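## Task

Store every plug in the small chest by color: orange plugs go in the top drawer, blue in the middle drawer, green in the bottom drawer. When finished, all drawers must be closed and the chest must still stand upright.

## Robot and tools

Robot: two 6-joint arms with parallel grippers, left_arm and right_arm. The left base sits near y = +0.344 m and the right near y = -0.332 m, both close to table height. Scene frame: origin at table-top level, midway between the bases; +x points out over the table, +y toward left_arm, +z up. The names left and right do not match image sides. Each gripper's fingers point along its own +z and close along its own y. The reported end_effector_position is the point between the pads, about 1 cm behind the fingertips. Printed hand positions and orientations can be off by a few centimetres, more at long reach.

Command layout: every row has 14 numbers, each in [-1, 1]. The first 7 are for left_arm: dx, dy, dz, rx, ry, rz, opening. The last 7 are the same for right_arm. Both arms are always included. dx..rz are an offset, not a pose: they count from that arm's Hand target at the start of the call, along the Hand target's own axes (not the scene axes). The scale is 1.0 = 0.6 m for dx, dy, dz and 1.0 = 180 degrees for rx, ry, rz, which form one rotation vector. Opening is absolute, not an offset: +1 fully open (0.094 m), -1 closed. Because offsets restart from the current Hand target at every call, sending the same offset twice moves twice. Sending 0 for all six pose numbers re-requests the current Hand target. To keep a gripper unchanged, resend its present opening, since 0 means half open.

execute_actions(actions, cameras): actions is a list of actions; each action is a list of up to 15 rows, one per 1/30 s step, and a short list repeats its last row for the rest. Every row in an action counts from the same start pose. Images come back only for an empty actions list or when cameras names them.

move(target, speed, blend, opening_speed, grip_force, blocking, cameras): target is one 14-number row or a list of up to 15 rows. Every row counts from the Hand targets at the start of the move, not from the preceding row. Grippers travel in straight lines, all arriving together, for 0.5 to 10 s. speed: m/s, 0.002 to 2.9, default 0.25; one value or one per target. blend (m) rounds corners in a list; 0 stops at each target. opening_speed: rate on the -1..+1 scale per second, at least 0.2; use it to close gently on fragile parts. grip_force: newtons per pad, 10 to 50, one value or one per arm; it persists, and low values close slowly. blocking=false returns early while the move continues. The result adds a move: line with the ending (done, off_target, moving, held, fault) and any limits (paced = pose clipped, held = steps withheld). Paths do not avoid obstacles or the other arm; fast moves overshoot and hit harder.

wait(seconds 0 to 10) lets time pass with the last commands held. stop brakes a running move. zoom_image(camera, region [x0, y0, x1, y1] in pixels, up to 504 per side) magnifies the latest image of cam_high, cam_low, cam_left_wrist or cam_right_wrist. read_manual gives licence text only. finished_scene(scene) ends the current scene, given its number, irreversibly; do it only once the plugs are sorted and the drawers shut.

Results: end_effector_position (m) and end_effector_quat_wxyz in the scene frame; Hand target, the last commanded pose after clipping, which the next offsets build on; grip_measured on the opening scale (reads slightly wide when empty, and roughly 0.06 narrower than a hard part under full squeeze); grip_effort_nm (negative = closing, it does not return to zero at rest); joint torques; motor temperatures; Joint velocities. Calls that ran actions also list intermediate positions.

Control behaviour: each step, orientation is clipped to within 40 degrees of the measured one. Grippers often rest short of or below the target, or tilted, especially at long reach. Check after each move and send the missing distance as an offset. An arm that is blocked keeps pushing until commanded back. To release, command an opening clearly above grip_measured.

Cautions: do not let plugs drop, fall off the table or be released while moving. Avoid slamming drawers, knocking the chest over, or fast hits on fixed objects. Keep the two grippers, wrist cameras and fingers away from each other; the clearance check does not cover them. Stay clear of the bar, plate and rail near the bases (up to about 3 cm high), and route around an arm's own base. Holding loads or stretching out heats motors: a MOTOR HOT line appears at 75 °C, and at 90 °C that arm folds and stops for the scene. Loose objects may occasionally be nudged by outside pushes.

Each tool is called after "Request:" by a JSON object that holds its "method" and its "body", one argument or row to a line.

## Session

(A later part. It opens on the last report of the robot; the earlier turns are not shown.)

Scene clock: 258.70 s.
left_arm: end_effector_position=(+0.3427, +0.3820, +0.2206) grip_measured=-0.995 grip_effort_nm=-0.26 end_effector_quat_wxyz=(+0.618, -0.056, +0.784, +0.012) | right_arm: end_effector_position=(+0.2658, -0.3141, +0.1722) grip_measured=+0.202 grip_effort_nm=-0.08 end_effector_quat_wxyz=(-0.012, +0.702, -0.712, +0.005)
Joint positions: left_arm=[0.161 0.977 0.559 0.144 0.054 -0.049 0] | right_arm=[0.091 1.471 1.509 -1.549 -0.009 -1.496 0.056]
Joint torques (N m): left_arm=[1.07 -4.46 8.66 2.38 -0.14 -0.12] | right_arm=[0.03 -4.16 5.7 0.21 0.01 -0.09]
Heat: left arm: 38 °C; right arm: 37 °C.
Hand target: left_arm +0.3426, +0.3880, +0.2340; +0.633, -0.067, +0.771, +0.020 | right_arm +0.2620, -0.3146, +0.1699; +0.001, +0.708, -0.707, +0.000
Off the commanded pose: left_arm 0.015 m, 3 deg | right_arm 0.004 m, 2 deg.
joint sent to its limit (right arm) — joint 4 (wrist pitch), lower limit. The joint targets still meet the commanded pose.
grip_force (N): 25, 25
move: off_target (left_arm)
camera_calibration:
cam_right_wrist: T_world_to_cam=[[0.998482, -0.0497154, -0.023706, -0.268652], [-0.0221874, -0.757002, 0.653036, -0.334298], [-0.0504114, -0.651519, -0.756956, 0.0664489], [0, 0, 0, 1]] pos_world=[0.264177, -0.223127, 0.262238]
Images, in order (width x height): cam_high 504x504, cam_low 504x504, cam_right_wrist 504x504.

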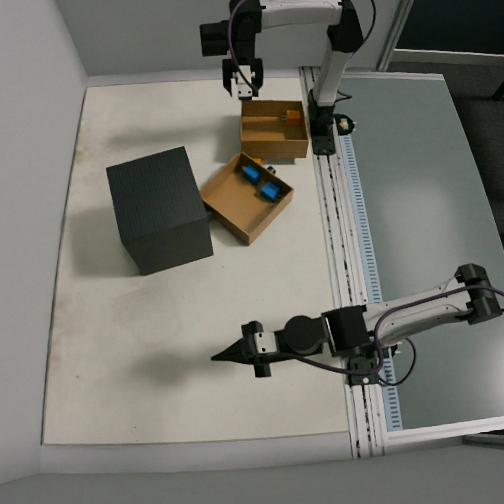

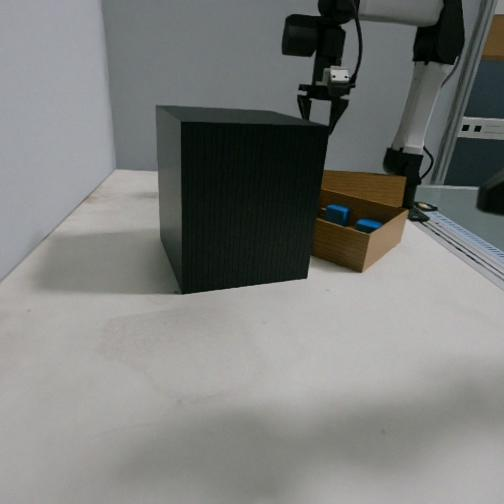

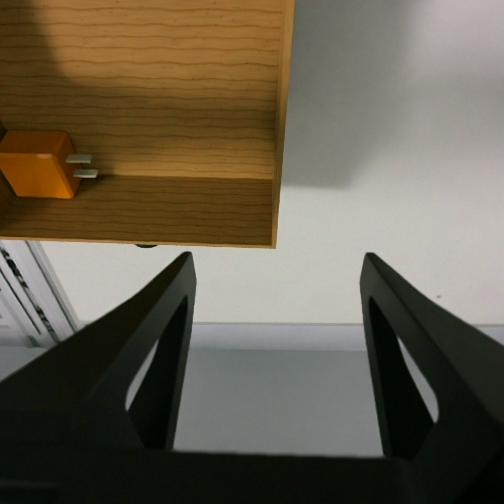

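Request:
{"method": "move", "body": {
  "target": [
    [0,0,0,0,0,0,-1,-0.016,-0.007,0.2,0,0,0,0.2],
    [0,0,0,0,0,0,-1,-0.016,-0.007,0.2,0,0,0,-1]
  ],
  "speed": 0.12,
  "opening_speed": 0.8,
  "cameras": ["cam_right_wrist"]
}}

Scene clock: 267.20 s.
left_arm: end_effector_position=(+0.3427, +0.3820, +0.2206) grip_measured=-0.995 grip_effort_nm=-0.26 end_effector_quat_wxyz=(+0.618, -0.056, +0.784, +0.012) | right_arm: end_effector_position=(+0.2691, -0.3057, +0.0517) grip_measured=-0.929 grip_effort_nm=-0.54 end_effector_quat_wxyz=(-0.006, +0.707, -0.708, +0.004)
Joint positions: left_arm=[0.161 0.977 0.559 0.144 0.054 -0.049 0] | right_arm=[0.128 1.495 1.05 -1.075 -0.002 -1.471 0.003]
Joint torques (N m): left_arm=[1.01 -4.51 8.44 2.38 -0.17 -0.09] | right_arm=[0.06 -4.56 5.93 0.25 -0.04 0.03]
Heat: left arm: 40 °C; right arm: 36 °C.
Hand target: left_arm +0.3426, +0.3880, +0.2340; +0.633, -0.067, +0.771, +0.020 | right_arm +0.2660, -0.3051, +0.0498; +0.001, +0.708, -0.707, +0.000
Off the commanded pose: left_arm 0.015 m, 3 deg | right_arm 0.004 m, 1 deg.
grip_force (N): 25, 25
move: off_target (left_arm)
camera_calibration:
cam_right_wrist: T_world_to_cam=[[0.998733, -0.0382999, -0.0326281, -0.270531], [-0.00738797, -0.753098, 0.657867, -0.252267], [-0.0497684, -0.656793, -0.752427, -0.0211309], [0, 0, 0, 1]] pos_world=[0.267273, -0.214222, 0.141232]
Images, in order (width x height): cam_right_wrist 504x504.

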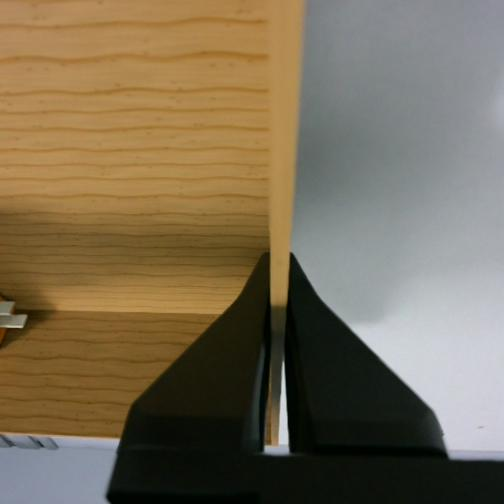

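Request:
{"method": "move", "body": {
  "target": [
    [0,0,0,0,0,0,-1,0,0,0,0,0,0,-1],
    [0,0,0,0,0,0,-1,0.05,-0.217,-0.005,0,0,0,-1],
    [0,0,0,0,0,0,-1,0.135,-0.247,-0.005,0,0,0.411,-1]
  ],
  "speed": 0.07,
  "grip_force": [25,50],
  "cameras": ["cam_high","cam_low","cam_right_wrist"]
}}

Scene clock: 278.20 s.
left_arm: end_effector_position=(+0.3427, +0.3820, +0.2206) grip_measured=-0.995 grip_effort_nm=-0.26 end_effector_quat_wxyz=(+0.618, -0.056, +0.784, +0.012) | right_arm: end_effector_position=(+0.3979, -0.3796, +0.0464) grip_measured=-0.943 grip_effort_nm=-1.02 end_effector_quat_wxyz=(-0.025, -0.254, +0.967, -0.008)
Joint positions: left_arm=[0.161 0.977 0.559 0.144 0.054 -0.049 0] | right_arm=[-0.083 2.046 1.711 -1.244 0.025 -0.625 0.003]
Joint torques (N m): left_arm=[1.06 -4.62 8.43 2.33 -0.17 -0.13] | right_arm=[-0.8 -9.16 9.52 0.37 -0.33 0.15]
Heat: left arm: 41 °C; right arm: 37 °C.
Hand target: left_arm +0.3426, +0.3880, +0.2340; +0.633, -0.067, +0.771, +0.020 | right_arm +0.4115, -0.3777, +0.0528; -0.001, -0.243, +0.970, -0.001 (not the last commanded pose)
Off the commanded pose: left_arm 0.015 m, 3 deg | right_arm 0.019 m, 14 deg.
grip_force (N): 25, 50
move: off_target (left_arm, right_arm; path cut at 10 s); path passed 2 of 3 targets
camera_calibration:
cam_right_wrist: T_world_to_cam=[[0.455807, -0.889029, -0.0432125, -0.508496], [-0.622177, -0.352957, 0.698796, 0.091143], [-0.636503, -0.29163, -0.714014, 0.303031], [0, 0, 0, 1]] pos_world=[0.481363, -0.331526, 0.130705]
Images, in order (width x height): cam_high 504x504, cam_low 504x504, cam_right_wrist 504x504.

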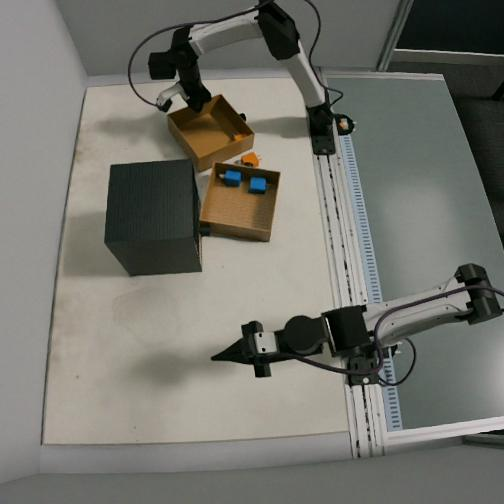

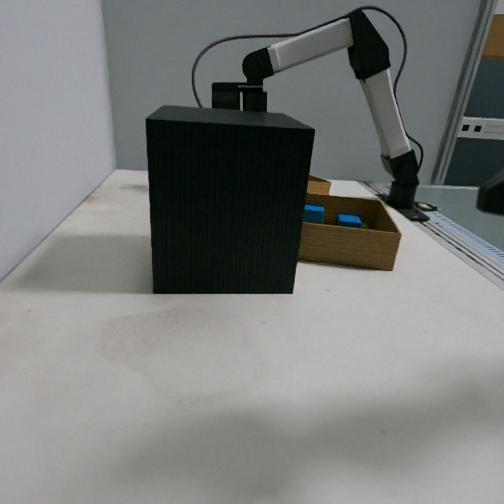

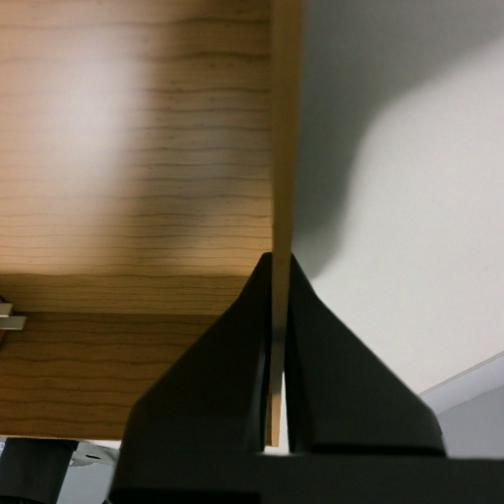

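Request:
{"method": "move", "body": {
  "target": [
    [0,0,0,0,0,0,-1,0,0,0,0,0,0,0],
    [0,0,0,0,0,0,-1,0,0,-0.2,0,0,0,0],
    [0,0,0,0,0,0,-1,0.0425,0.707,-0.195,0,0,-0.344,0.1]
  ],
  "speed": [0.1,0.15,0.25],
  "cameras": ["cam_high","cam_right_wrist"]
}}

Scene clock: 285.90 s.
left_arm: end_effector_position=(+0.3427, +0.3820, +0.2206) grip_measured=-0.995 grip_effort_nm=-0.26 end_effector_quat_wxyz=(+0.618, -0.056, +0.784, +0.012) | right_arm: end_effector_position=(+0.1873, -0.0192, +0.1645) grip_measured=+0.098 grip_effort_nm=0.10 end_effector_quat_wxyz=(-0.019, +0.709, -0.705, -0.007)
Joint positions: left_arm=[0.161 0.977 0.559 0.144 0.054 -0.049 0] | right_arm=[1.108 1.876 1.92 -1.555 0.027 -0.499 0.052]
Joint torques (N m): left_arm=[1.1 -4.63 8.59 2.4 -0.16 -0.14] | right_arm=[-0.18 -7.42 8.76 0.33 -0.01 0.08]
Heat: left arm: 41 °C; right arm: 38 °C.
Hand target: left_arm +0.3426, +0.3880, +0.2340; +0.633, -0.067, +0.771, +0.020 | right_arm +0.1891, -0.0154, +0.1694; +0.001, +0.707, -0.707, +0.000
Off the commanded pose: left_arm 0.015 m, 3 deg | right_arm 0.007 m, 2 deg.
joint sent to its limit (right arm) — joint 4 (wrist pitch), lower limit. The joint targets are off in orientation, not in position.
grip_force (N): 25, 50
move: off_target (left_arm)
camera_calibration:
cam_right_wrist: T_world_to_cam=[[0.999072, -0.0296374, -0.0312584, -0.174317], [-0.00321186, -0.774908, 0.632066, -0.108205], [-0.0429552, -0.631379, -0.774284, 0.250556], [0, 0, 0, 1]] pos_world=[0.18457, 0.0691806, 0.256946]
Images, in order (width x height): cam_high 504x504, cam_right_wrist 504x504.

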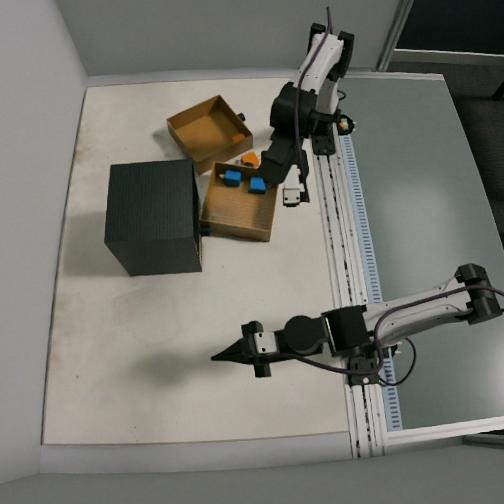

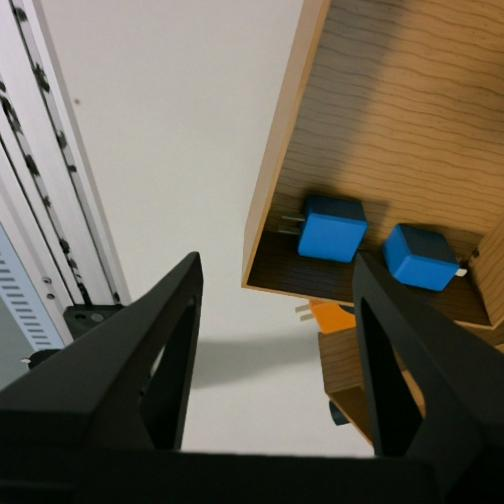

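Request:
{"method": "move", "body": {
  "target": [
    [0,0,0,0,0,0,-1,-0.019,-0.016,0.05,0,0,0.067,0.1],
    [0,0,0,0,0,0,-1,-0.019,-0.016,0.199,0,0,0.067,0.1],
    [0,0,0,0,0,0,-1,-0.019,-0.016,0.199,0,0,0.067,-1]
  ],
  "speed": 0.12,
  "opening_speed": 0.8,
  "cameras": ["cam_right_wrist"]
}}

Scene clock: 292.90 s.
left_arm: end_effector_position=(+0.3427, +0.3820, +0.2206) grip_measured=-0.995 grip_effort_nm=-0.26 end_effector_quat_wxyz=(+0.618, -0.056, +0.784, +0.012) | right_arm: end_effector_position=(+0.1974, -0.0072, +0.0514) grip_measured=-0.942 grip_effort_nm=-1.01 end_effector_quat_wxyz=(-0.006, -0.625, +0.780, -0.002)
Joint positions: left_arm=[0.161 0.977 0.559 0.144 0.054 -0.049 0] | right_arm=[1.091 1.969 1.597 -1.192 0.027 -0.289 0.003]
Joint torques (N m): left_arm=[1.1 -4.46 8.44 2.41 -0.18 -0.07] | right_arm=[-0.24 -8.94 5.96 0.47 0 -0.08]
Heat: left arm: 42 °C; right arm: 38 °C.
Hand target: left_arm +0.3426, +0.3880, +0.2340; +0.633, -0.067, +0.771, +0.020 | right_arm +0.1986, -0.0042, +0.0499; -0.001, -0.629, +0.777, +0.000
Off the commanded pose: left_arm 0.015 m, 3 deg | right_arm 0.004 m, 1 deg.
grip_force (N): 25, 50
move: off_target (left_arm)
camera_calibration:
cam_right_wrist: T_world_to_cam=[[0.965806, -0.254017, -0.0519029, -0.181566], [-0.15521, -0.726834, 0.669045, 0.00107347], [-0.207674, -0.638112, -0.741407, 0.201858], [0, 0, 0, 1]] pos_world=[0.217444, 0.0834672, 0.139517]
Images, in order (width x height): cam_right_wrist 504x504.

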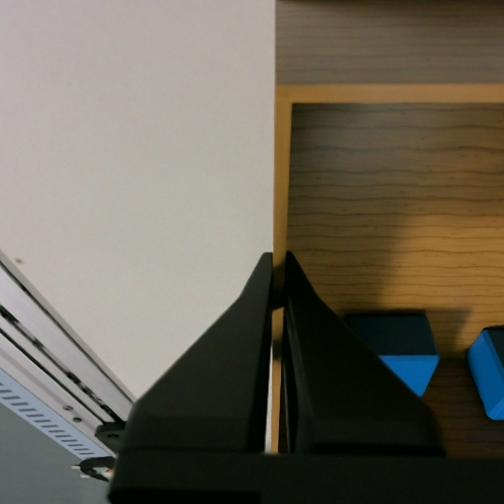

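Request:
{"method": "move", "body": {
  "target": [
    [0,0,0,0,0,0,-1,-0.039,0.091,-0.005,0,0,0,-1],
    [0,0,0,0,0,0,-1,-0.18,0.07,-0.005,0,0,0.239,-1],
    [0,0,0,0,0,0,-1,-0.22,-0.041,-0.005,0,0,0.433,-1]
  ],
  "speed": 0.14,
  "cameras": ["cam_high","cam_right_wrist"]
}}

Scene clock: 300.47 s.
left_arm: end_effector_position=(+0.3427, +0.3820, +0.2206) grip_measured=-0.995 grip_effort_nm=-0.26 end_effector_quat_wxyz=(+0.618, -0.056, +0.784, +0.012) | right_arm: end_effector_position=(+0.2410, +0.1102, +0.0542) grip_measured=-0.942 grip_effort_nm=-1.02 end_effector_quat_wxyz=(-0.005, -0.013, +1.000, +0.020)
Joint positions: left_arm=[0.161 0.977 0.559 0.144 0.054 -0.049 0] | right_arm=[1.121 2.595 2.668 -1.594 0.002 1.065 0.003]
Joint torques (N m): left_arm=[0.98 -4.68 8.43 2.42 -0.17 -0.11] | right_arm=[-0.21 -11.15 8.8 0.63 0.3 0.26]
Heat: left arm: 42 °C; right arm: 39 °C.
Hand target: left_arm +0.3426, +0.3880, +0.2340; +0.633, -0.067, +0.771, +0.020 | right_arm +0.2501, +0.1198, +0.0526; -0.001, +0.000, +1.000, -0.001
Off the commanded pose: left_arm 0.015 m, 3 deg | right_arm 0.013 m, 3 deg.
joint read past its limit (right arm) — joint 4 (wrist pitch), lower limit.
joint sent to its limit (right arm) — joint 4 (wrist pitch), lower limit. The joint targets are off in orientation, not in position.
grip_force (N): 25, 50
move: off_target (left_arm, right_arm)
camera_calibration:
cam_right_wrist: T_world_to_cam=[[-0.0117637, -0.996139, -0.0869994, 0.125643], [-0.744164, -0.0493928, 0.666168, 0.158671], [-0.667893, 0.0725784, -0.74071, 0.320465], [0, 0, 0, 1]] pos_world=[0.333591, 0.109737, 0.142601]
Images, in order (width x height): cam_high 504x504, cam_right_wrist 504x504.

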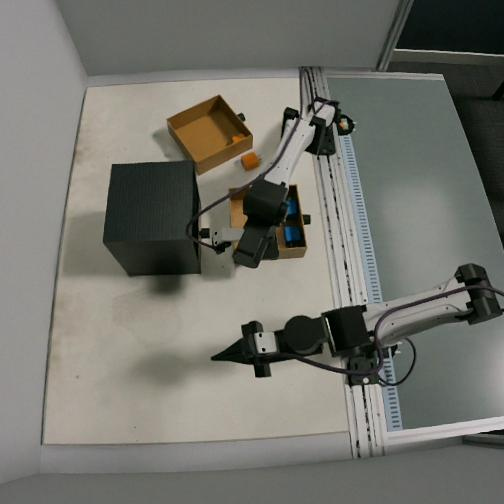

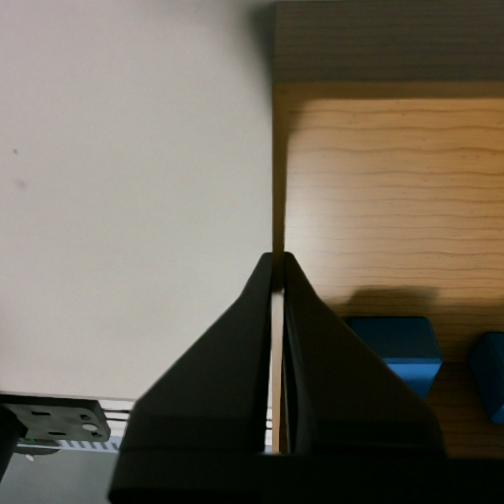

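Request:
{"method": "move", "body": {
  "target": [
    [0,0,0,0,0,0,-1,-0.155,0,-0.003,0,0,0,-1],
    [0,0,0,0,0,0,-1,-0.155,0,-0.003,0,0,0,0.05],
    [0,0,0,0,0,0,-1,-0.155,0,-0.18,0,0,0,0.05]
  ],
  "speed": 0.1,
  "cameras": ["cam_high","cam_low","cam_right_wrist"]
}}

Scene clock: 305.67 s.
left_arm: end_effector_position=(+0.3427, +0.3820, +0.2206) grip_measured=-0.995 grip_effort_nm=-0.26 end_effector_quat_wxyz=(+0.618, -0.056, +0.784, +0.012) | right_arm: end_effector_position=(+0.3338, +0.1149, +0.1161) grip_measured=+0.048 grip_effort_nm=0.10 end_effector_quat_wxyz=(+0.088, -0.001, +0.986, +0.141)
Joint positions: left_arm=[0.161 0.977 0.559 0.144 0.054 -0.049 0] | right_arm=[0.978 2.573 2.841 -1.483 0.003 0.942 0.049]
Joint torques (N m): left_arm=[1.14 -4.53 8.5 2.47 -0.14 -0.06] | right_arm=[-0.34 -18.39 8.18 1.15 0.22 0]
Heat: left arm: 42 °C; right arm: 42 °C.
Hand target: left_arm +0.3426, +0.3880, +0.2340; +0.633, -0.067, +0.771, +0.020 | right_arm +0.3432, +0.1201, +0.1606; -0.001, +0.000, +1.000, -0.001
Off the commanded pose: left_arm 0.015 m, 3 deg | right_arm 0.046 m, 19 deg.
elbow stopped short (right arm): the move would have taken joint 3 (elbow) straighter than the controller allows.
grip_force (N): 25, 50
move: off_target (left_arm, right_arm); target 2's new opening was sent with right_arm's hand 0.041 m and 7 deg from that target
camera_calibration:
cam_right_wrist: T_world_to_cam=[[-0.00170444, -0.944645, -0.328089, 0.155471], [-0.853709, -0.169477, 0.4924, 0.257283], [-0.520747, 0.280932, -0.806164, 0.362501], [0, 0, 0, 1]] pos_world=[0.408682, 0.0886305, 0.216557]
Images, in order (width x height): cam_high 504x504, cam_low 504x504, cam_right_wrist 504x504.

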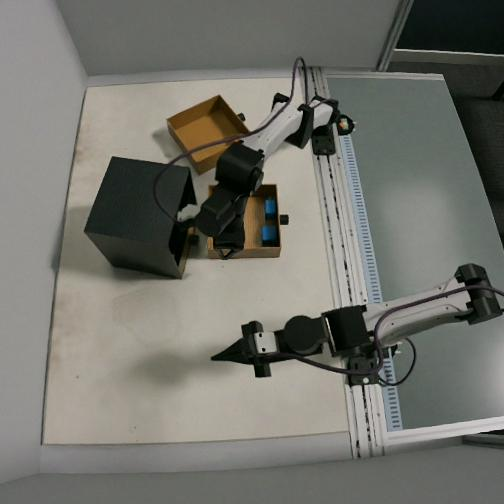

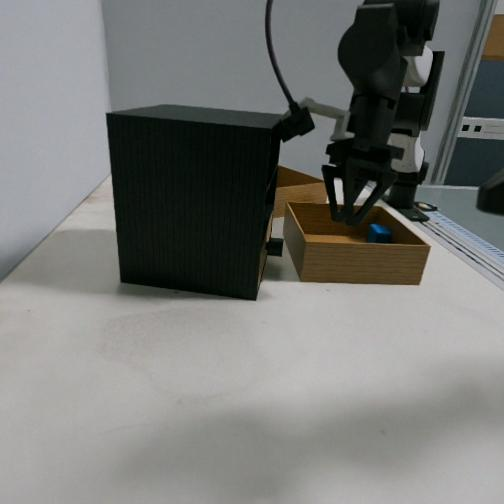

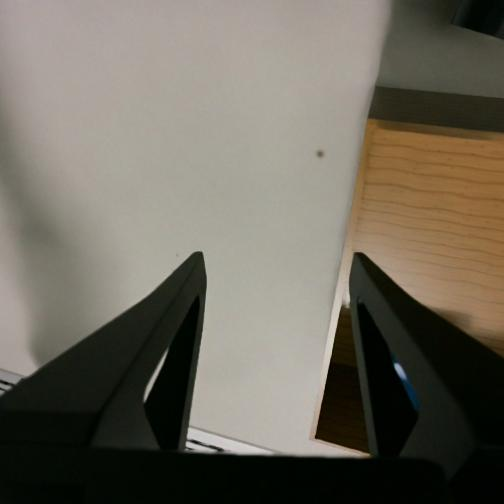

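Request:
{"method": "move", "body": {
  "target": [
    [0,0,0,0,0,0,-1,0.147,0,0.04,0,0,0,0.1],
    [0,0,0,0,0,0,-1,0.147,0,0.09,0,0,0,0.1]
  ],
  "speed": 0.15,
  "cameras": ["cam_right_wrist"]
}}

Scene clock: 311.87 s.
left_arm: end_effector_position=(+0.3427, +0.3820, +0.2206) grip_measured=-0.995 grip_effort_nm=-0.26 end_effector_quat_wxyz=(+0.618, -0.056, +0.784, +0.012) | right_arm: end_effector_position=(+0.2579, +0.1201, +0.0950) grip_measured=+0.098 grip_effort_nm=0.10 end_effector_quat_wxyz=(+0.040, -0.002, +0.996, +0.073)
Joint positions: left_arm=[0.161 0.977 0.559 0.144 0.054 -0.049 0] | right_arm=[1.113 2.534 2.709 -1.558 0.03 1.073 0.052]
Joint torques (N m): left_arm=[1.16 -4.51 8.32 2.41 -0.1 -0.07] | right_arm=[0.1 -14.89 5.63 0.54 0.06 0.08]
Motor temperatures (°C): left_arm=[18 26 35 42 18 20 20] | right_arm=[18 48 33 22 16 20 20]
Heat: left arm: 42 °C; right arm: 48 °C.
Hand target: left_arm +0.3426, +0.3880, +0.2340; +0.633, -0.067, +0.771, +0.020 | right_arm +0.2550, +0.1199, +0.1067; -0.001, +0.000, +1.000, -0.001
Off the commanded pose: left_arm 0.015 m, 3 deg | right_arm 0.012 m, 10 deg.
elbow stopped short (right arm): the move would have taken joint 3 (elbow) straighter than the controller allows.
joint sent to its limit (right arm) — joint 4 (wrist pitch), lower limit. The joint targets are off in orientation, not in position.
grip_force (N): 25, 50
move: off_target (left_arm, right_arm)
camera_calibration:
cam_right_wrist: T_world_to_cam=[[-0.0223128, -0.980486, -0.195318, 0.15037], [-0.801115, -0.0993417, 0.590208, 0.172473], [-0.598094, 0.169641, -0.783266, 0.335658], [0, 0, 0, 1]] pos_world=[0.342281, 0.107628, 0.190485]
Images, in order (width x height): cam_right_wrist 504x504.

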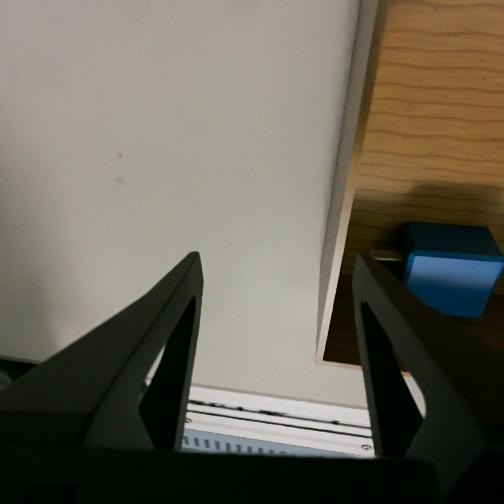

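Request:
{"method": "move", "body": {
  "target": [
    [0,0,0,0,0,0,-1,0,-0.029,0.02,0,0,0,0.1],
    [0,0,0,0,0,0,-1,0,-0.029,0.095,0,0,0,0.1]
  ],
  "speed": 0.1,
  "cameras": ["cam_right_wrist"]
}}

Scene clock: 314.77 s.
left_arm: end_effector_position=(+0.3427, +0.3820, +0.2206) grip_measured=-0.995 grip_effort_nm=-0.26 end_effector_quat_wxyz=(+0.618, -0.056, +0.784, +0.012) | right_arm: end_effector_position=(+0.2551, +0.1022, +0.0522) grip_measured=+0.098 grip_effort_nm=0.10 end_effector_quat_wxyz=(+0.009, +0.003, +1.000, +0.015)
Joint positions: left_arm=[0.161 0.977 0.559 0.144 0.054 -0.049 0] | right_arm=[1.098 2.569 2.61 -1.558 0.03 1.073 0.052]
Joint torques (N m): left_arm=[1.21 -4.55 8.31 2.38 -0.15 -0.08] | right_arm=[-0.38 -12.05 6.75 0.31 0.04 -0.06]
Heat: left arm: 42 °C; right arm: 48 °C.
Hand target: left_arm +0.3426, +0.3880, +0.2340; +0.633, -0.067, +0.771, +0.020 | right_arm +0.2550, +0.1024, +0.0497; -0.001, +0.000, +1.000, -0.001
Off the commanded pose: left_arm 0.015 m, 3 deg | right_arm 0.002 m, 2 deg.
joint sent to its limit (right arm) — joint 4 (wrist pitch), lower limit. The joint targets still meet the commanded pose.
grip_force (N): 25, 50
move: off_target (left_arm)
camera_calibration:
cam_right_wrist: T_world_to_cam=[[-0.0413984, -0.996153, -0.077241, 0.124681], [-0.762722, -0.0184289, 0.646463, 0.172733], [-0.6454, 0.085676, -0.759025, 0.32285], [0, 0, 0, 1]] pos_world=[0.345276, 0.0997244, 0.143016]
Images, in order (width x height): cam_right_wrist 504x504.

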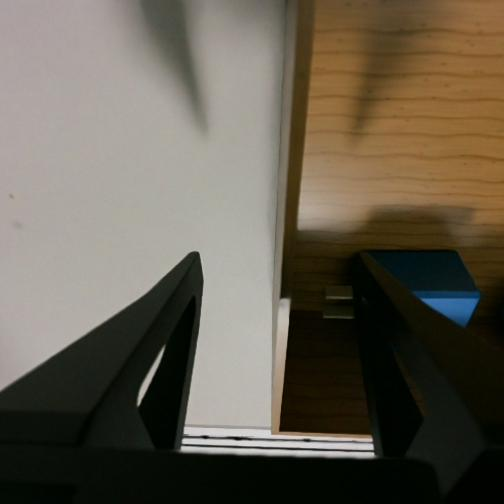

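Request:
{"method": "move", "body": {
  "target": [
    [0,0,0,0,0,0,-1,-0.042,0.003,0,0,0,0,0.1],
    [0,0,0,0,0,0,-1,-0.042,0.003,0,0,0,0,-1],
    [0,0,0,0,0,0,-1,-0.20,0.003,-0.003,0,0,0,-1]
  ],
  "speed": 0.08,
  "opening_speed": 0.8,
  "cameras": ["cam_high","cam_right_wrist"]
}}

Scene clock: 319.60 s.
left_arm: end_effector_position=(+0.3427, +0.3820, +0.2206) grip_measured=-0.995 grip_effort_nm=-0.26 end_effector_quat_wxyz=(+0.618, -0.056, +0.784, +0.012) | right_arm: end_effector_position=(+0.3391, +0.0756, +0.0509) grip_measured=-0.936 grip_effort_nm=-1.02 end_effector_quat_wxyz=(+0.026, +0.011, +0.998, +0.048)
Joint positions: left_arm=[0.161 0.977 0.559 0.144 0.054 -0.049 0] | right_arm=[0.924 2.681 2.831 -1.587 0.007 0.914 0.003]
Joint torques (N m): left_arm=[0.9 -4.48 8.61 2.43 -0.14 -0.12] | right_arm=[-1.46 -11.19 8.99 1.85 0.18 -0.32]
Heat: left arm: 42 °C; right arm: 48 °C.
Hand target: left_arm +0.3426, +0.3880, +0.2340; +0.633, -0.067, +0.771, +0.020 | right_arm +0.3749, +0.1043, +0.0514; -0.001, +0.000, +1.000, -0.001
Off the commanded pose: left_arm 0.015 m, 3 deg | right_arm 0.046 m, 7 deg.
elbow stopped short (right arm): the move would have taken joint 3 (elbow) straighter than the controller allows.
joint read past its limit (right arm) — joint 4 (wrist pitch), lower limit.
grip_force (N): 25, 50
move: off_target (left_arm, right_arm); target 2's new opening was sent with right_arm's hand 0.004 m and 4 deg from that target
camera_calibration:
cam_right_wrist: T_world_to_cam=[[-0.0529248, -0.987944, -0.145485, 0.108275], [-0.785586, -0.0487501, 0.616829, 0.248682], [-0.616485, 0.146936, -0.773535, 0.364611], [0, 0, 0, 1]] pos_world=[0.425868, 0.0655181, 0.144397]
Images, in order (width x height): cam_high 504x504, cam_right_wrist 504x504.

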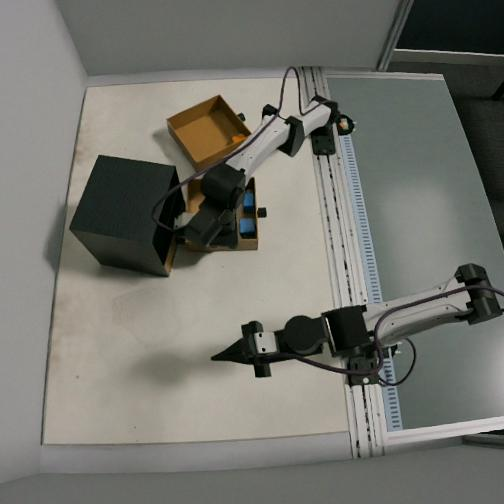

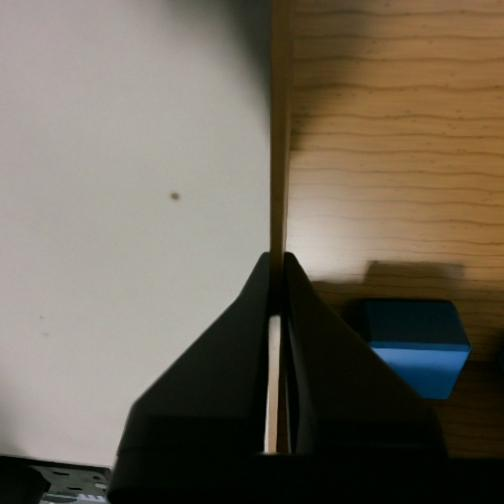

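Request:
{"method": "move", "body": {
  "target": [
    [0,0,0,0,0,0,-1,-0.15,0,0,0,0,0,0.05],
    [0,0,0,0,0,0,-1,-0.15,0,-0.22,0,0,0,0.05],
    [0,0,0,0,0,0,-1,0.208,-0.507,-0.25,0,-0.222,0,0.05]
  ],
  "speed": [0.1,0.15,0.3]
}}

Request:
{"method": "move", "body": {
  "target": [0.2075,-0.315,0.273,0.393,0.075,0.1455,-1,0,0,0,0,0,0,0.05],
  "speed": 0.2,
  "cameras": ["cam_high","cam_left_wrist","cam_right_wrist"]
}}

Scene clock: 328.60 s.
left_arm: end_effector_position=(+0.3427, +0.3820, +0.2206) grip_measured=-0.995 grip_effort_nm=-0.26 end_effector_quat_wxyz=(+0.618, -0.056, +0.784, +0.012) | right_arm: end_effector_position=(+0.2514, -0.1978, +0.1998) grip_measured=+0.048 grip_effort_nm=0.09 end_effector_quat_wxyz=(+0.335, +0.003, +0.942, +0.003)
Joint positions: left_arm=[0.161 0.977 0.559 0.144 0.054 -0.049 0] | right_arm=[0.859 1.096 1.144 -1.082 0.502 0.696 0.049]
Joint torques (N m): left_arm=[0.88 -4.42 8.51 2.42 -0.12 -0.15] | right_arm=[0.16 -3.22 6.45 1.11 0.36 -0.07]
Heat: left arm: 43 °C; right arm: 49 °C.
Hand target: left_arm +0.3426, +0.3880, +0.2340; +0.633, -0.067, +0.771, +0.020 | right_arm +0.2506, -0.1998, +0.2021; +0.341, -0.001, +0.940, -0.001
Off the commanded pose: left_arm 0.015 m, 3 deg | right_arm 0.003 m, 1 deg.
elbow stopped short (right arm): the move would have taken joint 3 (elbow) straighter than the controller allows.
grip_force (N): 25, 50
move: off_target (left_arm)

Scene clock: 332.97 s.
left_arm: end_effector_position=(+0.4966, +0.2137, +0.0861) grip_measured=-0.995 grip_effort_nm=-0.26 end_effector_quat_wxyz=(+0.436, +0.458, +0.715, -0.299) | right_arm: end_effector_position=(+0.2515, -0.1978, +0.1998) grip_measured=+0.048 grip_effort_nm=0.09 end_effector_quat_wxyz=(+0.335, +0.003, +0.942, +0.003)
Joint positions: left_arm=[0.055 2.206 1.537 -0.298 1.008 0.813 0] | right_arm=[0.859 1.096 1.144 -1.082 0.502 0.696 0.049]
Joint torques (N m): left_arm=[0.28 -12.48 8.95 1.46 0.58 0.24] | right_arm=[0.18 -3.21 6.45 1.11 0.35 -0.07]
Heat: left arm: 42 °C; right arm: 47 °C.
Hand target: left_arm +0.5026, +0.2100, +0.0897; +0.446, +0.471, +0.700, -0.299 | right_arm +0.2506, -0.1997, +0.2021; +0.341, -0.001, +0.940, -0.001
Off the commanded pose: left_arm 0.008 m, 3 deg | right_arm 0.003 m, 1 deg.
grip_force (N): 25, 50
move: off_target (left_arm)
camera_calibration:
cam_left_wrist: T_world_to_cam=[[-0.900105, -0.434986, -0.0244548, 0.550348], [-0.392833, 0.83459, -0.386188, 0.0621578], [0.188396, -0.338003, -0.922096, 0.18399], [0, 0, 0, 1]] pos_world=[0.485126, 0.249707, 0.20712]
cam_right_wrist: T_world_to_cam=[[-0.00247476, -0.99773, -0.0672906, -0.174973], [-0.999286, -0.0000697428, 0.037785, 0.253723], [-0.037704, 0.0673361, -0.997018, 0.349257], [0, 0, 0, 1]] pos_world=[0.266277, -0.198076, 0.326854]
Images, in order (width x height): cam_high 504x504, cam_left_wrist 504x504, cam_right_wrist 504x504.

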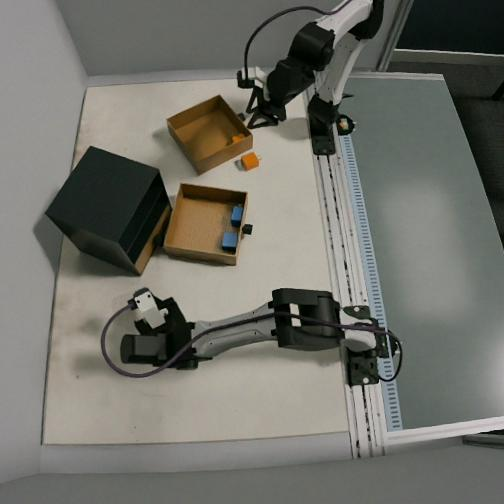

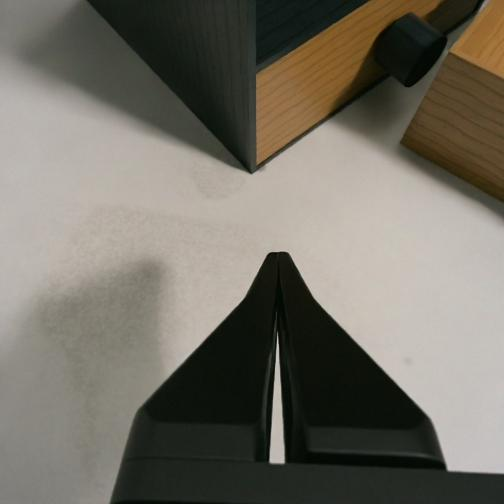

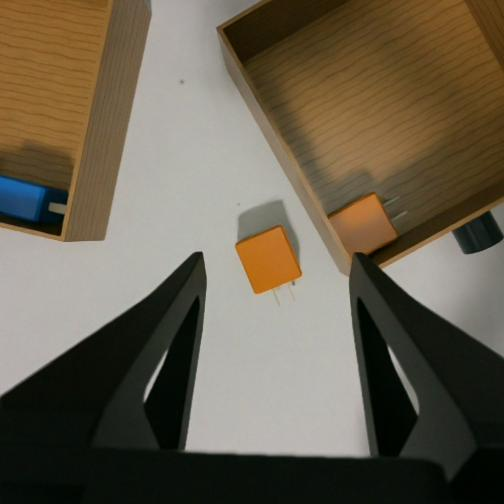

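Request:
{"method": "move", "body": {
  "target": [
    [-0.038,0.133,0.082,0,0,0,-1,0,0,0,0,0,0,0.05],
    [-0.097,0.055,0.208,0,0,0,-1,0,0,0,0,0,0,0.05]
  ],
  "speed": 0.07,
  "cameras": ["cam_high","cam_left_wrist"]
}}

Scene clock: 339.00 s.
left_arm: end_effector_position=(+0.5908, +0.1197, +0.0567) grip_measured=-0.995 grip_effort_nm=-0.26 end_effector_quat_wxyz=(+0.424, +0.450, +0.730, -0.291) | right_arm: end_effector_position=(+0.2515, -0.1978, +0.1998) grip_measured=+0.048 grip_effort_nm=0.09 end_effector_quat_wxyz=(+0.335, +0.003, +0.942, +0.003)
Joint positions: left_arm=[-0.131 2.619 2.149 -0.328 0.854 0.565 0] | right_arm=[0.859 1.096 1.144 -1.082 0.502 0.696 0.049]
Joint torques (N m): left_arm=[-2.58 -22.46 6.93 1.9 0.55 -0.04] | right_arm=[0.17 -3.21 6.43 1.1 0.35 -0.06]
Heat: left arm: 40 °C; right arm: 45 °C.
Hand target: left_arm +0.5852, +0.0951, +0.0896; +0.446, +0.471, +0.700, -0.299 | right_arm +0.2506, -0.1997, +0.2021; +0.341, -0.001, +0.940, -0.001
Off the commanded pose: left_arm 0.042 m, 5 deg | right_arm 0.003 m, 1 deg.
grip_force (N): 25, 50
move: off_target (left_arm)
camera_calibration:
cam_left_wrist: T_world_to_cam=[[-0.889093, -0.45764, -0.00891258, 0.588985], [-0.425287, 0.833125, -0.3536, 0.183775], [0.169247, -0.310593, -0.935354, 0.116068], [0, 0, 0, 1]] pos_world=[0.582176, 0.152486, 0.178796]
Images, in order (width x height): cam_high 504x504, cam_left_wrist 504x504.

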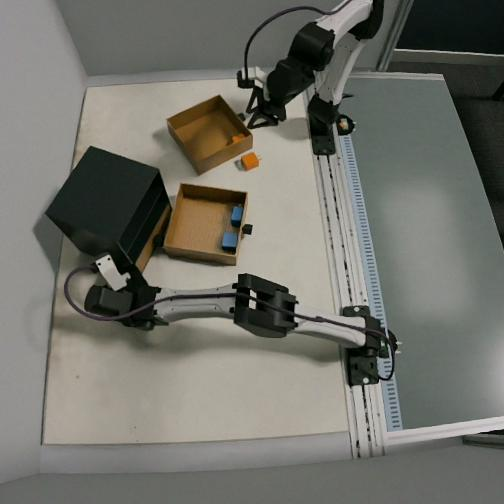

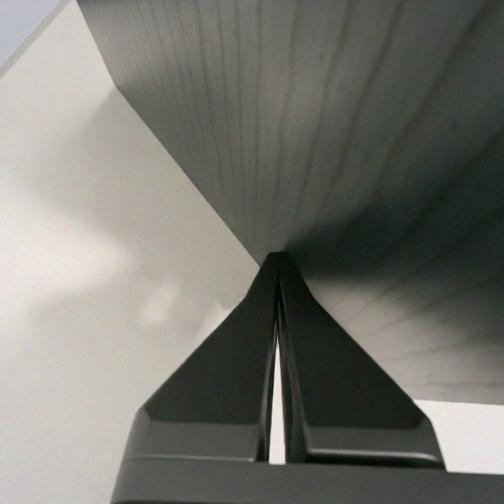

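Request:
{"method": "move", "body": {
  "target": [-0.06,-0.037,0.085,0,0,0,-1,0,0,0,0,0,0,0.05],
  "speed": 0.06,
  "cameras": ["cam_high","cam_left_wrist"]
}}

Scene clock: 341.23 s.
left_arm: end_effector_position=(+0.5903, +0.0491, +0.0928) grip_measured=-0.995 grip_effort_nm=-0.26 end_effector_quat_wxyz=(+0.437, +0.457, +0.720, -0.286) | right_arm: end_effector_position=(+0.2515, -0.1978, +0.1998) grip_measured=+0.048 grip_effort_nm=0.09 end_effector_quat_wxyz=(+0.335, +0.003, +0.942, +0.003)
Joint positions: left_arm=[-0.254 2.635 2.292 -0.339 0.766 0.457 0] | right_arm=[0.859 1.096 1.144 -1.082 0.502 0.696 0.049]
Joint torques (N m): left_arm=[-1.52 -16.54 9.94 1.99 0.53 -0.04] | right_arm=[0.18 -3.21 6.45 1.11 0.36 -0.07]
Motor temperatures (°C): left_arm=[18 32 37 40 19 20 20] | right_arm=[18 44 33 22 16 20 20]
Heat: left arm: 40 °C; right arm: 44 °C.
Hand target: left_arm +0.5879, +0.0299, +0.1008; +0.446, +0.471, +0.700, -0.299 | right_arm +0.2506, -0.1997, +0.2021; +0.341, -0.001, +0.940, -0.001
Off the commanded pose: left_arm 0.021 m, 3 deg | right_arm 0.003 m, 1 deg.
grip_force (N): 25, 50
move: off_target (left_arm)
camera_calibration:
cam_left_wrist: T_world_to_cam=[[-0.891772, -0.450587, -0.0414031, 0.560764], [-0.404782, 0.835304, -0.372047, 0.244602], [0.202224, -0.315022, -0.92729, 0.108032], [0, 0, 0, 1]] pos_world=[0.577237, 0.0823884, 0.214398]
Images, in order (width x height): cam_high 504x504, cam_left_wrist 504x504.

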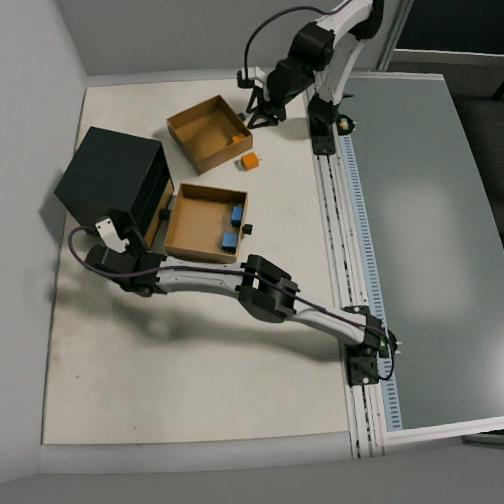

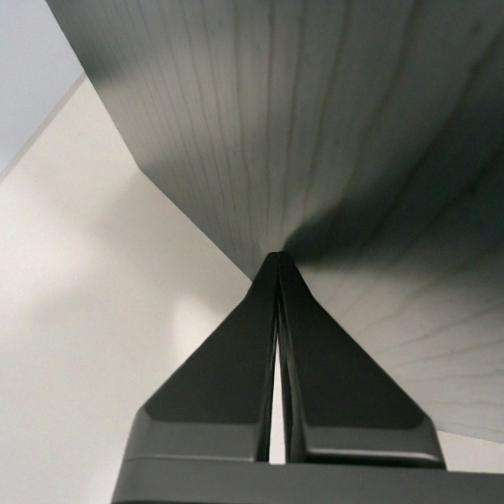

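Request:
{"method": "move", "body": {
  "target": [
    [0.059,0.057,-0.126,0,0,0,-1,0,0,0,0,0,0,-1],
    [0.02,0.1,-0.25,0,0,0,-1,-0.11,0.117,0.281,0,-0.139,0,-1]
  ],
  "speed": [0.12,0.2],
  "cameras": ["cam_high","cam_right_wrist"]
}}

Scene clock: 347.00 s.
left_arm: end_effector_position=(+0.5868, +0.1806, +0.1168) grip_measured=-0.995 grip_effort_nm=-0.26 end_effector_quat_wxyz=(+0.414, +0.454, +0.724, -0.313) | right_arm: end_effector_position=(+0.4066, -0.1279, +0.1159) grip_measured=-0.990 grip_effort_nm=-0.51 end_effector_quat_wxyz=(+0.531, -0.004, +0.847, +0.003)
Joint positions: left_arm=[-0.01 2.635 2.437 -0.759 0.976 0.737 0] | right_arm=[0.74 1.588 0.838 0.227 0.63 0.331 0]
Joint torques (N m): left_arm=[0.92 -21.9 9.18 1.44 0.55 0.23] | right_arm=[-0.69 -5.63 6.32 1.85 0.22 -0.05]
Motor temperatures (°C): left_arm=[18 40 37 39 19 20 20] | right_arm=[18 42 33 23 16 20 20]
Heat: left arm: 40 °C; right arm: 42 °C.
Hand target: left_arm +0.5900, +0.1830, +0.1534; +0.446, +0.471, +0.700, -0.299 | right_arm +0.4093, -0.1295, +0.1149; +0.537, -0.001, +0.844, +0.000
Off the commanded pose: left_arm 0.037 m, 5 deg | right_arm 0.003 m, 1 deg.
grip_force (N): 25, 50
move: off_target (left_arm)
camera_calibration:
cam_right_wrist: T_world_to_cam=[[0.0362824, -0.997885, -0.0539398, -0.127793], [-0.921087, -0.0124545, -0.389158, 0.428086], [0.387663, 0.0638028, -0.919591, 0.0843329], [0, 0, 0, 1]] pos_world=[0.366248, -0.127572, 0.237252]
Images, in order (width x height): cam_high 504x504, cam_right_wrist 504x504.

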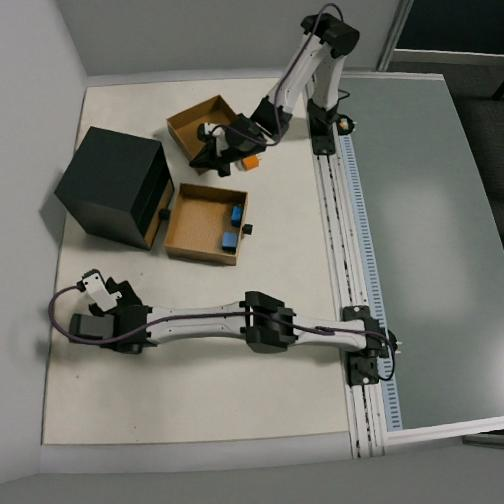

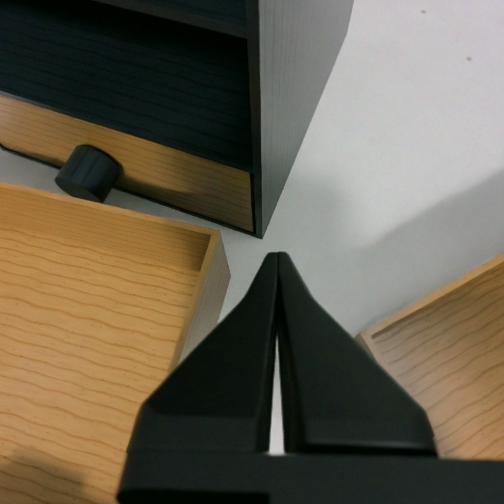

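Request:
{"method": "move", "body": {
  "target": [
    [0,0,0,0,0,0,-1,-0.013,0.015,0.048,0,0,0,-1],
    [0,0,0,0,0,0,-1,-0.063,0.018,0.154,0,0,0,-1]
  ],
  "speed": 0.06,
  "cameras": ["cam_high","cam_right_wrist"]
}}

Scene clock: 350.23 s.
left_arm: end_effector_position=(+0.5868, +0.1806, +0.1167) grip_measured=-0.995 grip_effort_nm=-0.26 end_effector_quat_wxyz=(+0.414, +0.454, +0.724, -0.313) | right_arm: end_effector_position=(+0.4975, -0.1290, +0.0974) grip_measured=-0.991 grip_effort_nm=-0.50 end_effector_quat_wxyz=(+0.523, +0.001, +0.852, -0.020)
Joint positions: left_arm=[-0.01 2.635 2.437 -0.76 0.976 0.737 0] | right_arm=[0.596 1.89 1.142 0.234 0.541 0.25 0]
Joint torques (N m): left_arm=[1.03 -21.76 9.29 1.48 0.53 0.18] | right_arm=[-0.57 -8.03 10.47 1.81 -0.15 -0.06]
Heat: left arm: 44 °C; right arm: 42 °C.
Hand target: left_arm +0.5900, +0.1830, +0.1534; +0.446, +0.471, +0.700, -0.299 | right_arm +0.5089, -0.1186, +0.1098; +0.537, -0.001, +0.844, +0.000
Off the commanded pose: left_arm 0.037 m, 5 deg | right_arm 0.020 m, 3 deg.
grip_force (N): 25, 50
move: off_target (left_arm, right_arm)
camera_calibration:
cam_right_wrist: T_world_to_cam=[[0.00299993, -0.999787, -0.020406, -0.120136], [-0.928672, 0.00478309, -0.370872, 0.508782], [0.370891, 0.0200631, -0.92846, 0.0358909], [0, 0, 0, 1]] pos_world=[0.45954, -0.123264, 0.219565]
Images, in order (width x height): cam_high 504x504, cam_right_wrist 504x504.

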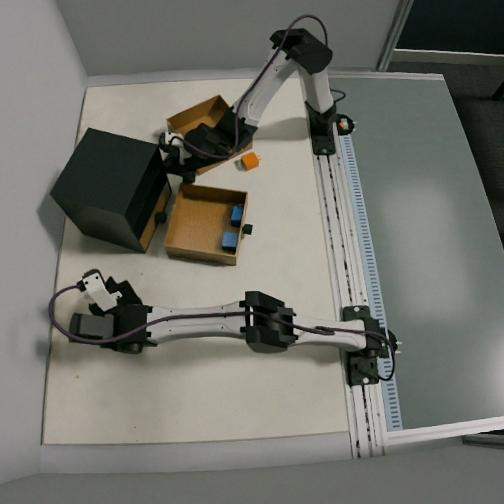

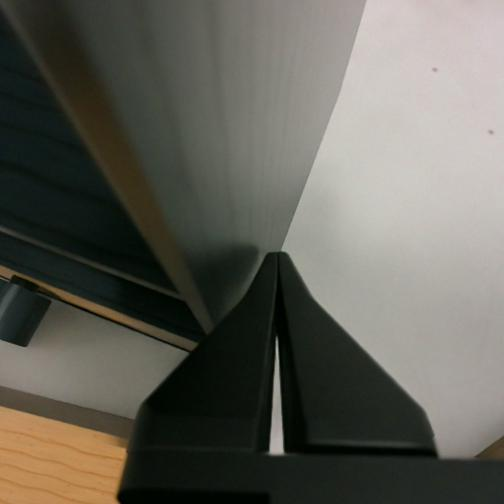

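Request:
{"method": "move", "body": {
  "target": [
    [0,0,0,0,0,0,-1,0.07,0,-0.151,0,0,0,-1],
    [0,0,0,0,0,0,-1,0.07,0.067,-0.151,0,0,0,-1],
    [0,0,0,0,0,0,-1,0.02,0.067,-0.045,0,0,0,-1]
  ],
  "speed": 0.08,
  "cameras": ["cam_right_wrist"]
}}

Scene clock: 355.83 s.
left_arm: end_effector_position=(+0.5868, +0.1806, +0.1167) grip_measured=-0.995 grip_effort_nm=-0.26 end_effector_quat_wxyz=(+0.414, +0.454, +0.724, -0.313) | right_arm: end_effector_position=(+0.4718, -0.0860, +0.1024) grip_measured=-0.991 grip_effort_nm=-0.50 end_effector_quat_wxyz=(+0.529, -0.001, +0.849, -0.011)
Joint positions: left_arm=[-0.01 2.635 2.437 -0.76 0.976 0.737 0] | right_arm=[0.72 1.892 1.161 0.197 0.636 0.32 0]
Joint torques (N m): left_arm=[1.03 -21.98 9.22 1.38 0.56 0.21] | right_arm=[-0.44 -8.06 9.78 1.68 0.03 -0.05]
Motor temperatures (°C): left_arm=[18 50 37 37 19 20 20] | right_arm=[18 42 34 24 16 20 20]
Heat: left arm: 50 °C; right arm: 42 °C.
Hand target: left_arm +0.5900, +0.1830, +0.1534; +0.446, +0.471, +0.700, -0.299 | right_arm +0.4793, -0.0785, +0.1103; +0.537, -0.001, +0.844, -0.001
Off the commanded pose: left_arm 0.037 m, 5 deg | right_arm 0.013 m, 2 deg.
grip_force (N): 25, 50
move: off_target (left_arm, right_arm)
camera_calibration:
cam_right_wrist: T_world_to_cam=[[0.0157743, -0.999309, -0.0336671, -0.0815835], [-0.923674, -0.00167111, -0.383175, 0.484874], [0.382854, 0.0371417, -0.923062, 0.0444339], [0, 0, 0, 1]] pos_world=[0.432141, -0.0823672, 0.22406]
Images, in order (width x height): cam_right_wrist 504x504.

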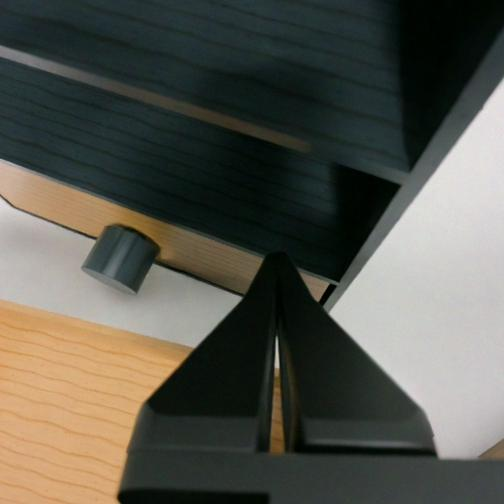

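Request:
{"method": "move", "body": {
  "target": [
    [0.02,0.1,-0.2,0,0,0,-1,0.028,0,-0.065,0,0,0,-1],
    [0.02,0.1,-0.35,0,0,0,-1,-0.02,-0.008,-0.085,0,0,0,-1],
    [0.02,0.1,-0.35,0,0,0,-1,-0.055,-0.008,0.0,0,0,0,-1]
  ],
  "speed": 0.1,
  "cameras": ["cam_high","cam_right_wrist"]
}}

Scene clock: 361.20 s.
left_arm: end_effector_position=(+0.5756, +0.3877, +0.1817) grip_measured=-0.995 grip_effort_nm=-0.26 end_effector_quat_wxyz=(+0.492, +0.381, +0.732, -0.277) | right_arm: end_effector_position=(+0.4860, -0.0902, +0.1302) grip_measured=-0.991 grip_effort_nm=-0.50 end_effector_quat_wxyz=(+0.527, -0.001, +0.850, -0.012)
Joint positions: left_arm=[0.37 2.735 2.839 -1.187 1.142 0.969 0] | right_arm=[0.691 1.873 1.258 0.088 0.61 0.303 0]
Joint torques (N m): left_arm=[0.65 -24.5 8.54 1.2 0.71 0.11] | right_arm=[-0.44 -8.4 10.17 1.68 0.03 -0.05]
Heat: left arm: 54 °C; right arm: 42 °C.
Hand target: left_arm +0.5716, +0.3865, +0.2313; +0.446, +0.471, +0.700, -0.299 | right_arm +0.4933, -0.0832, +0.1401; +0.536, -0.001, +0.844, -0.001
Off the commanded pose: left_arm 0.050 m, 12 deg | right_arm 0.014 m, 2 deg.
elbow stopped short (left arm): the move would have taken joint 3 (elbow) straighter than the controller allows.
grip_force (N): 25, 50
move: off_target (left_arm, right_arm)
camera_calibration:
cam_right_wrist: T_world_to_cam=[[0.0153883, -0.999345, -0.0327502, -0.0851331], [-0.924752, -0.00176794, -0.380566, 0.50886], [0.380259, 0.0361421, -0.924174, 0.0661063], [0, 0, 0, 1]] pos_world=[0.446742, -0.0865669, 0.25196]
Images, in order (width x height): cam_high 504x504, cam_right_wrist 504x504.

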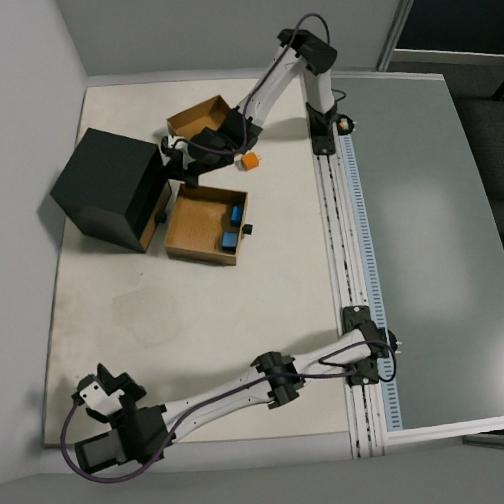

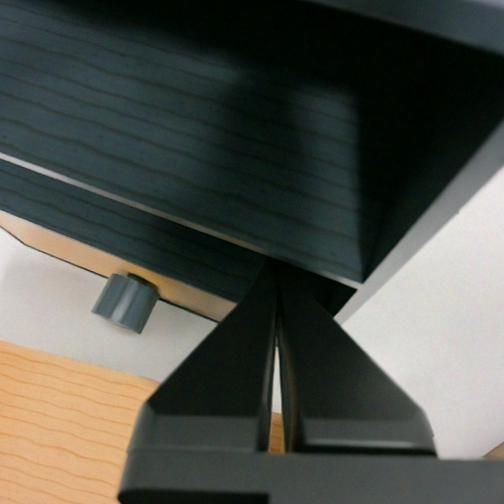

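Request:
{"method": "move", "body": {
  "target": [0.08,-0.318,-0.173,-0.393,-0.075,-0.1455,-1,-0.035,0,0.076,0,0,0,-1],
  "speed": 0.12,
  "cameras": ["cam_high","cam_right_wrist"]
}}

Scene clock: 367.33 s.
left_arm: end_effector_position=(+0.3530, +0.4202, +0.2244) grip_measured=-0.995 grip_effort_nm=-0.26 end_effector_quat_wxyz=(+0.623, -0.063, +0.779, +0.015) | right_arm: end_effector_position=(+0.5261, -0.0877, +0.1158) grip_measured=-0.991 grip_effort_nm=-0.50 end_effector_quat_wxyz=(+0.507, -0.014, +0.862, -0.017)
Joint positions: left_arm=[0.325 1.066 0.599 0.202 0.198 -0.015 0] | right_arm=[0.632 2.012 1.44 0.014 0.541 0.267 0]
Joint torques (N m): left_arm=[-0.34 -5.75 7.23 2.35 -0.17 -0.07] | right_arm=[-1.22 -9.84 11.54 2.01 0.1 -0.08]
Heat: left arm: 54 °C; right arm: 42 °C.
Hand target: left_arm +0.3518, +0.4202, +0.2315; +0.633, -0.067, +0.771, +0.020 | right_arm +0.5435, -0.0832, +0.1399; +0.537, -0.001, +0.844, -0.001
Off the commanded pose: left_arm 0.007 m, 2 deg | right_arm 0.030 m, 5 deg.
grip_force (N): 25, 50
move: off_target (right_arm)
camera_calibration:
cam_right_wrist: T_world_to_cam=[[0.0304969, -0.999464, -0.0119197, -0.0939836], [-0.941544, -0.0247226, -0.335983, 0.542104], [0.335508, 0.0214693, -0.941793, 0.0617396], [0, 0, 0, 1]] pos_world=[0.492567, -0.0818565, 0.239163]
Images, in order (width x height): cam_high 504x504, cam_right_wrist 504x504.

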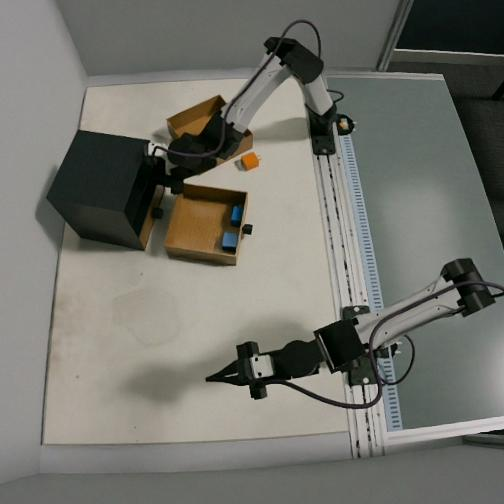

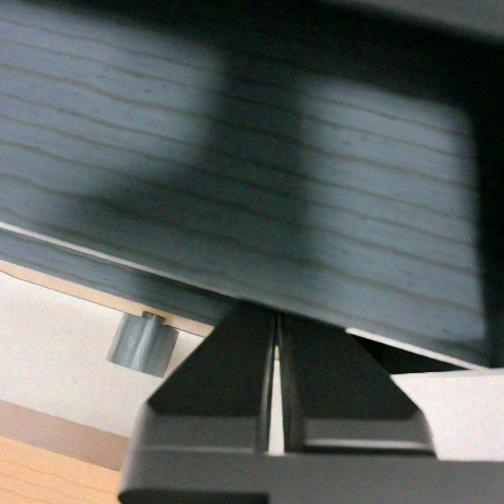

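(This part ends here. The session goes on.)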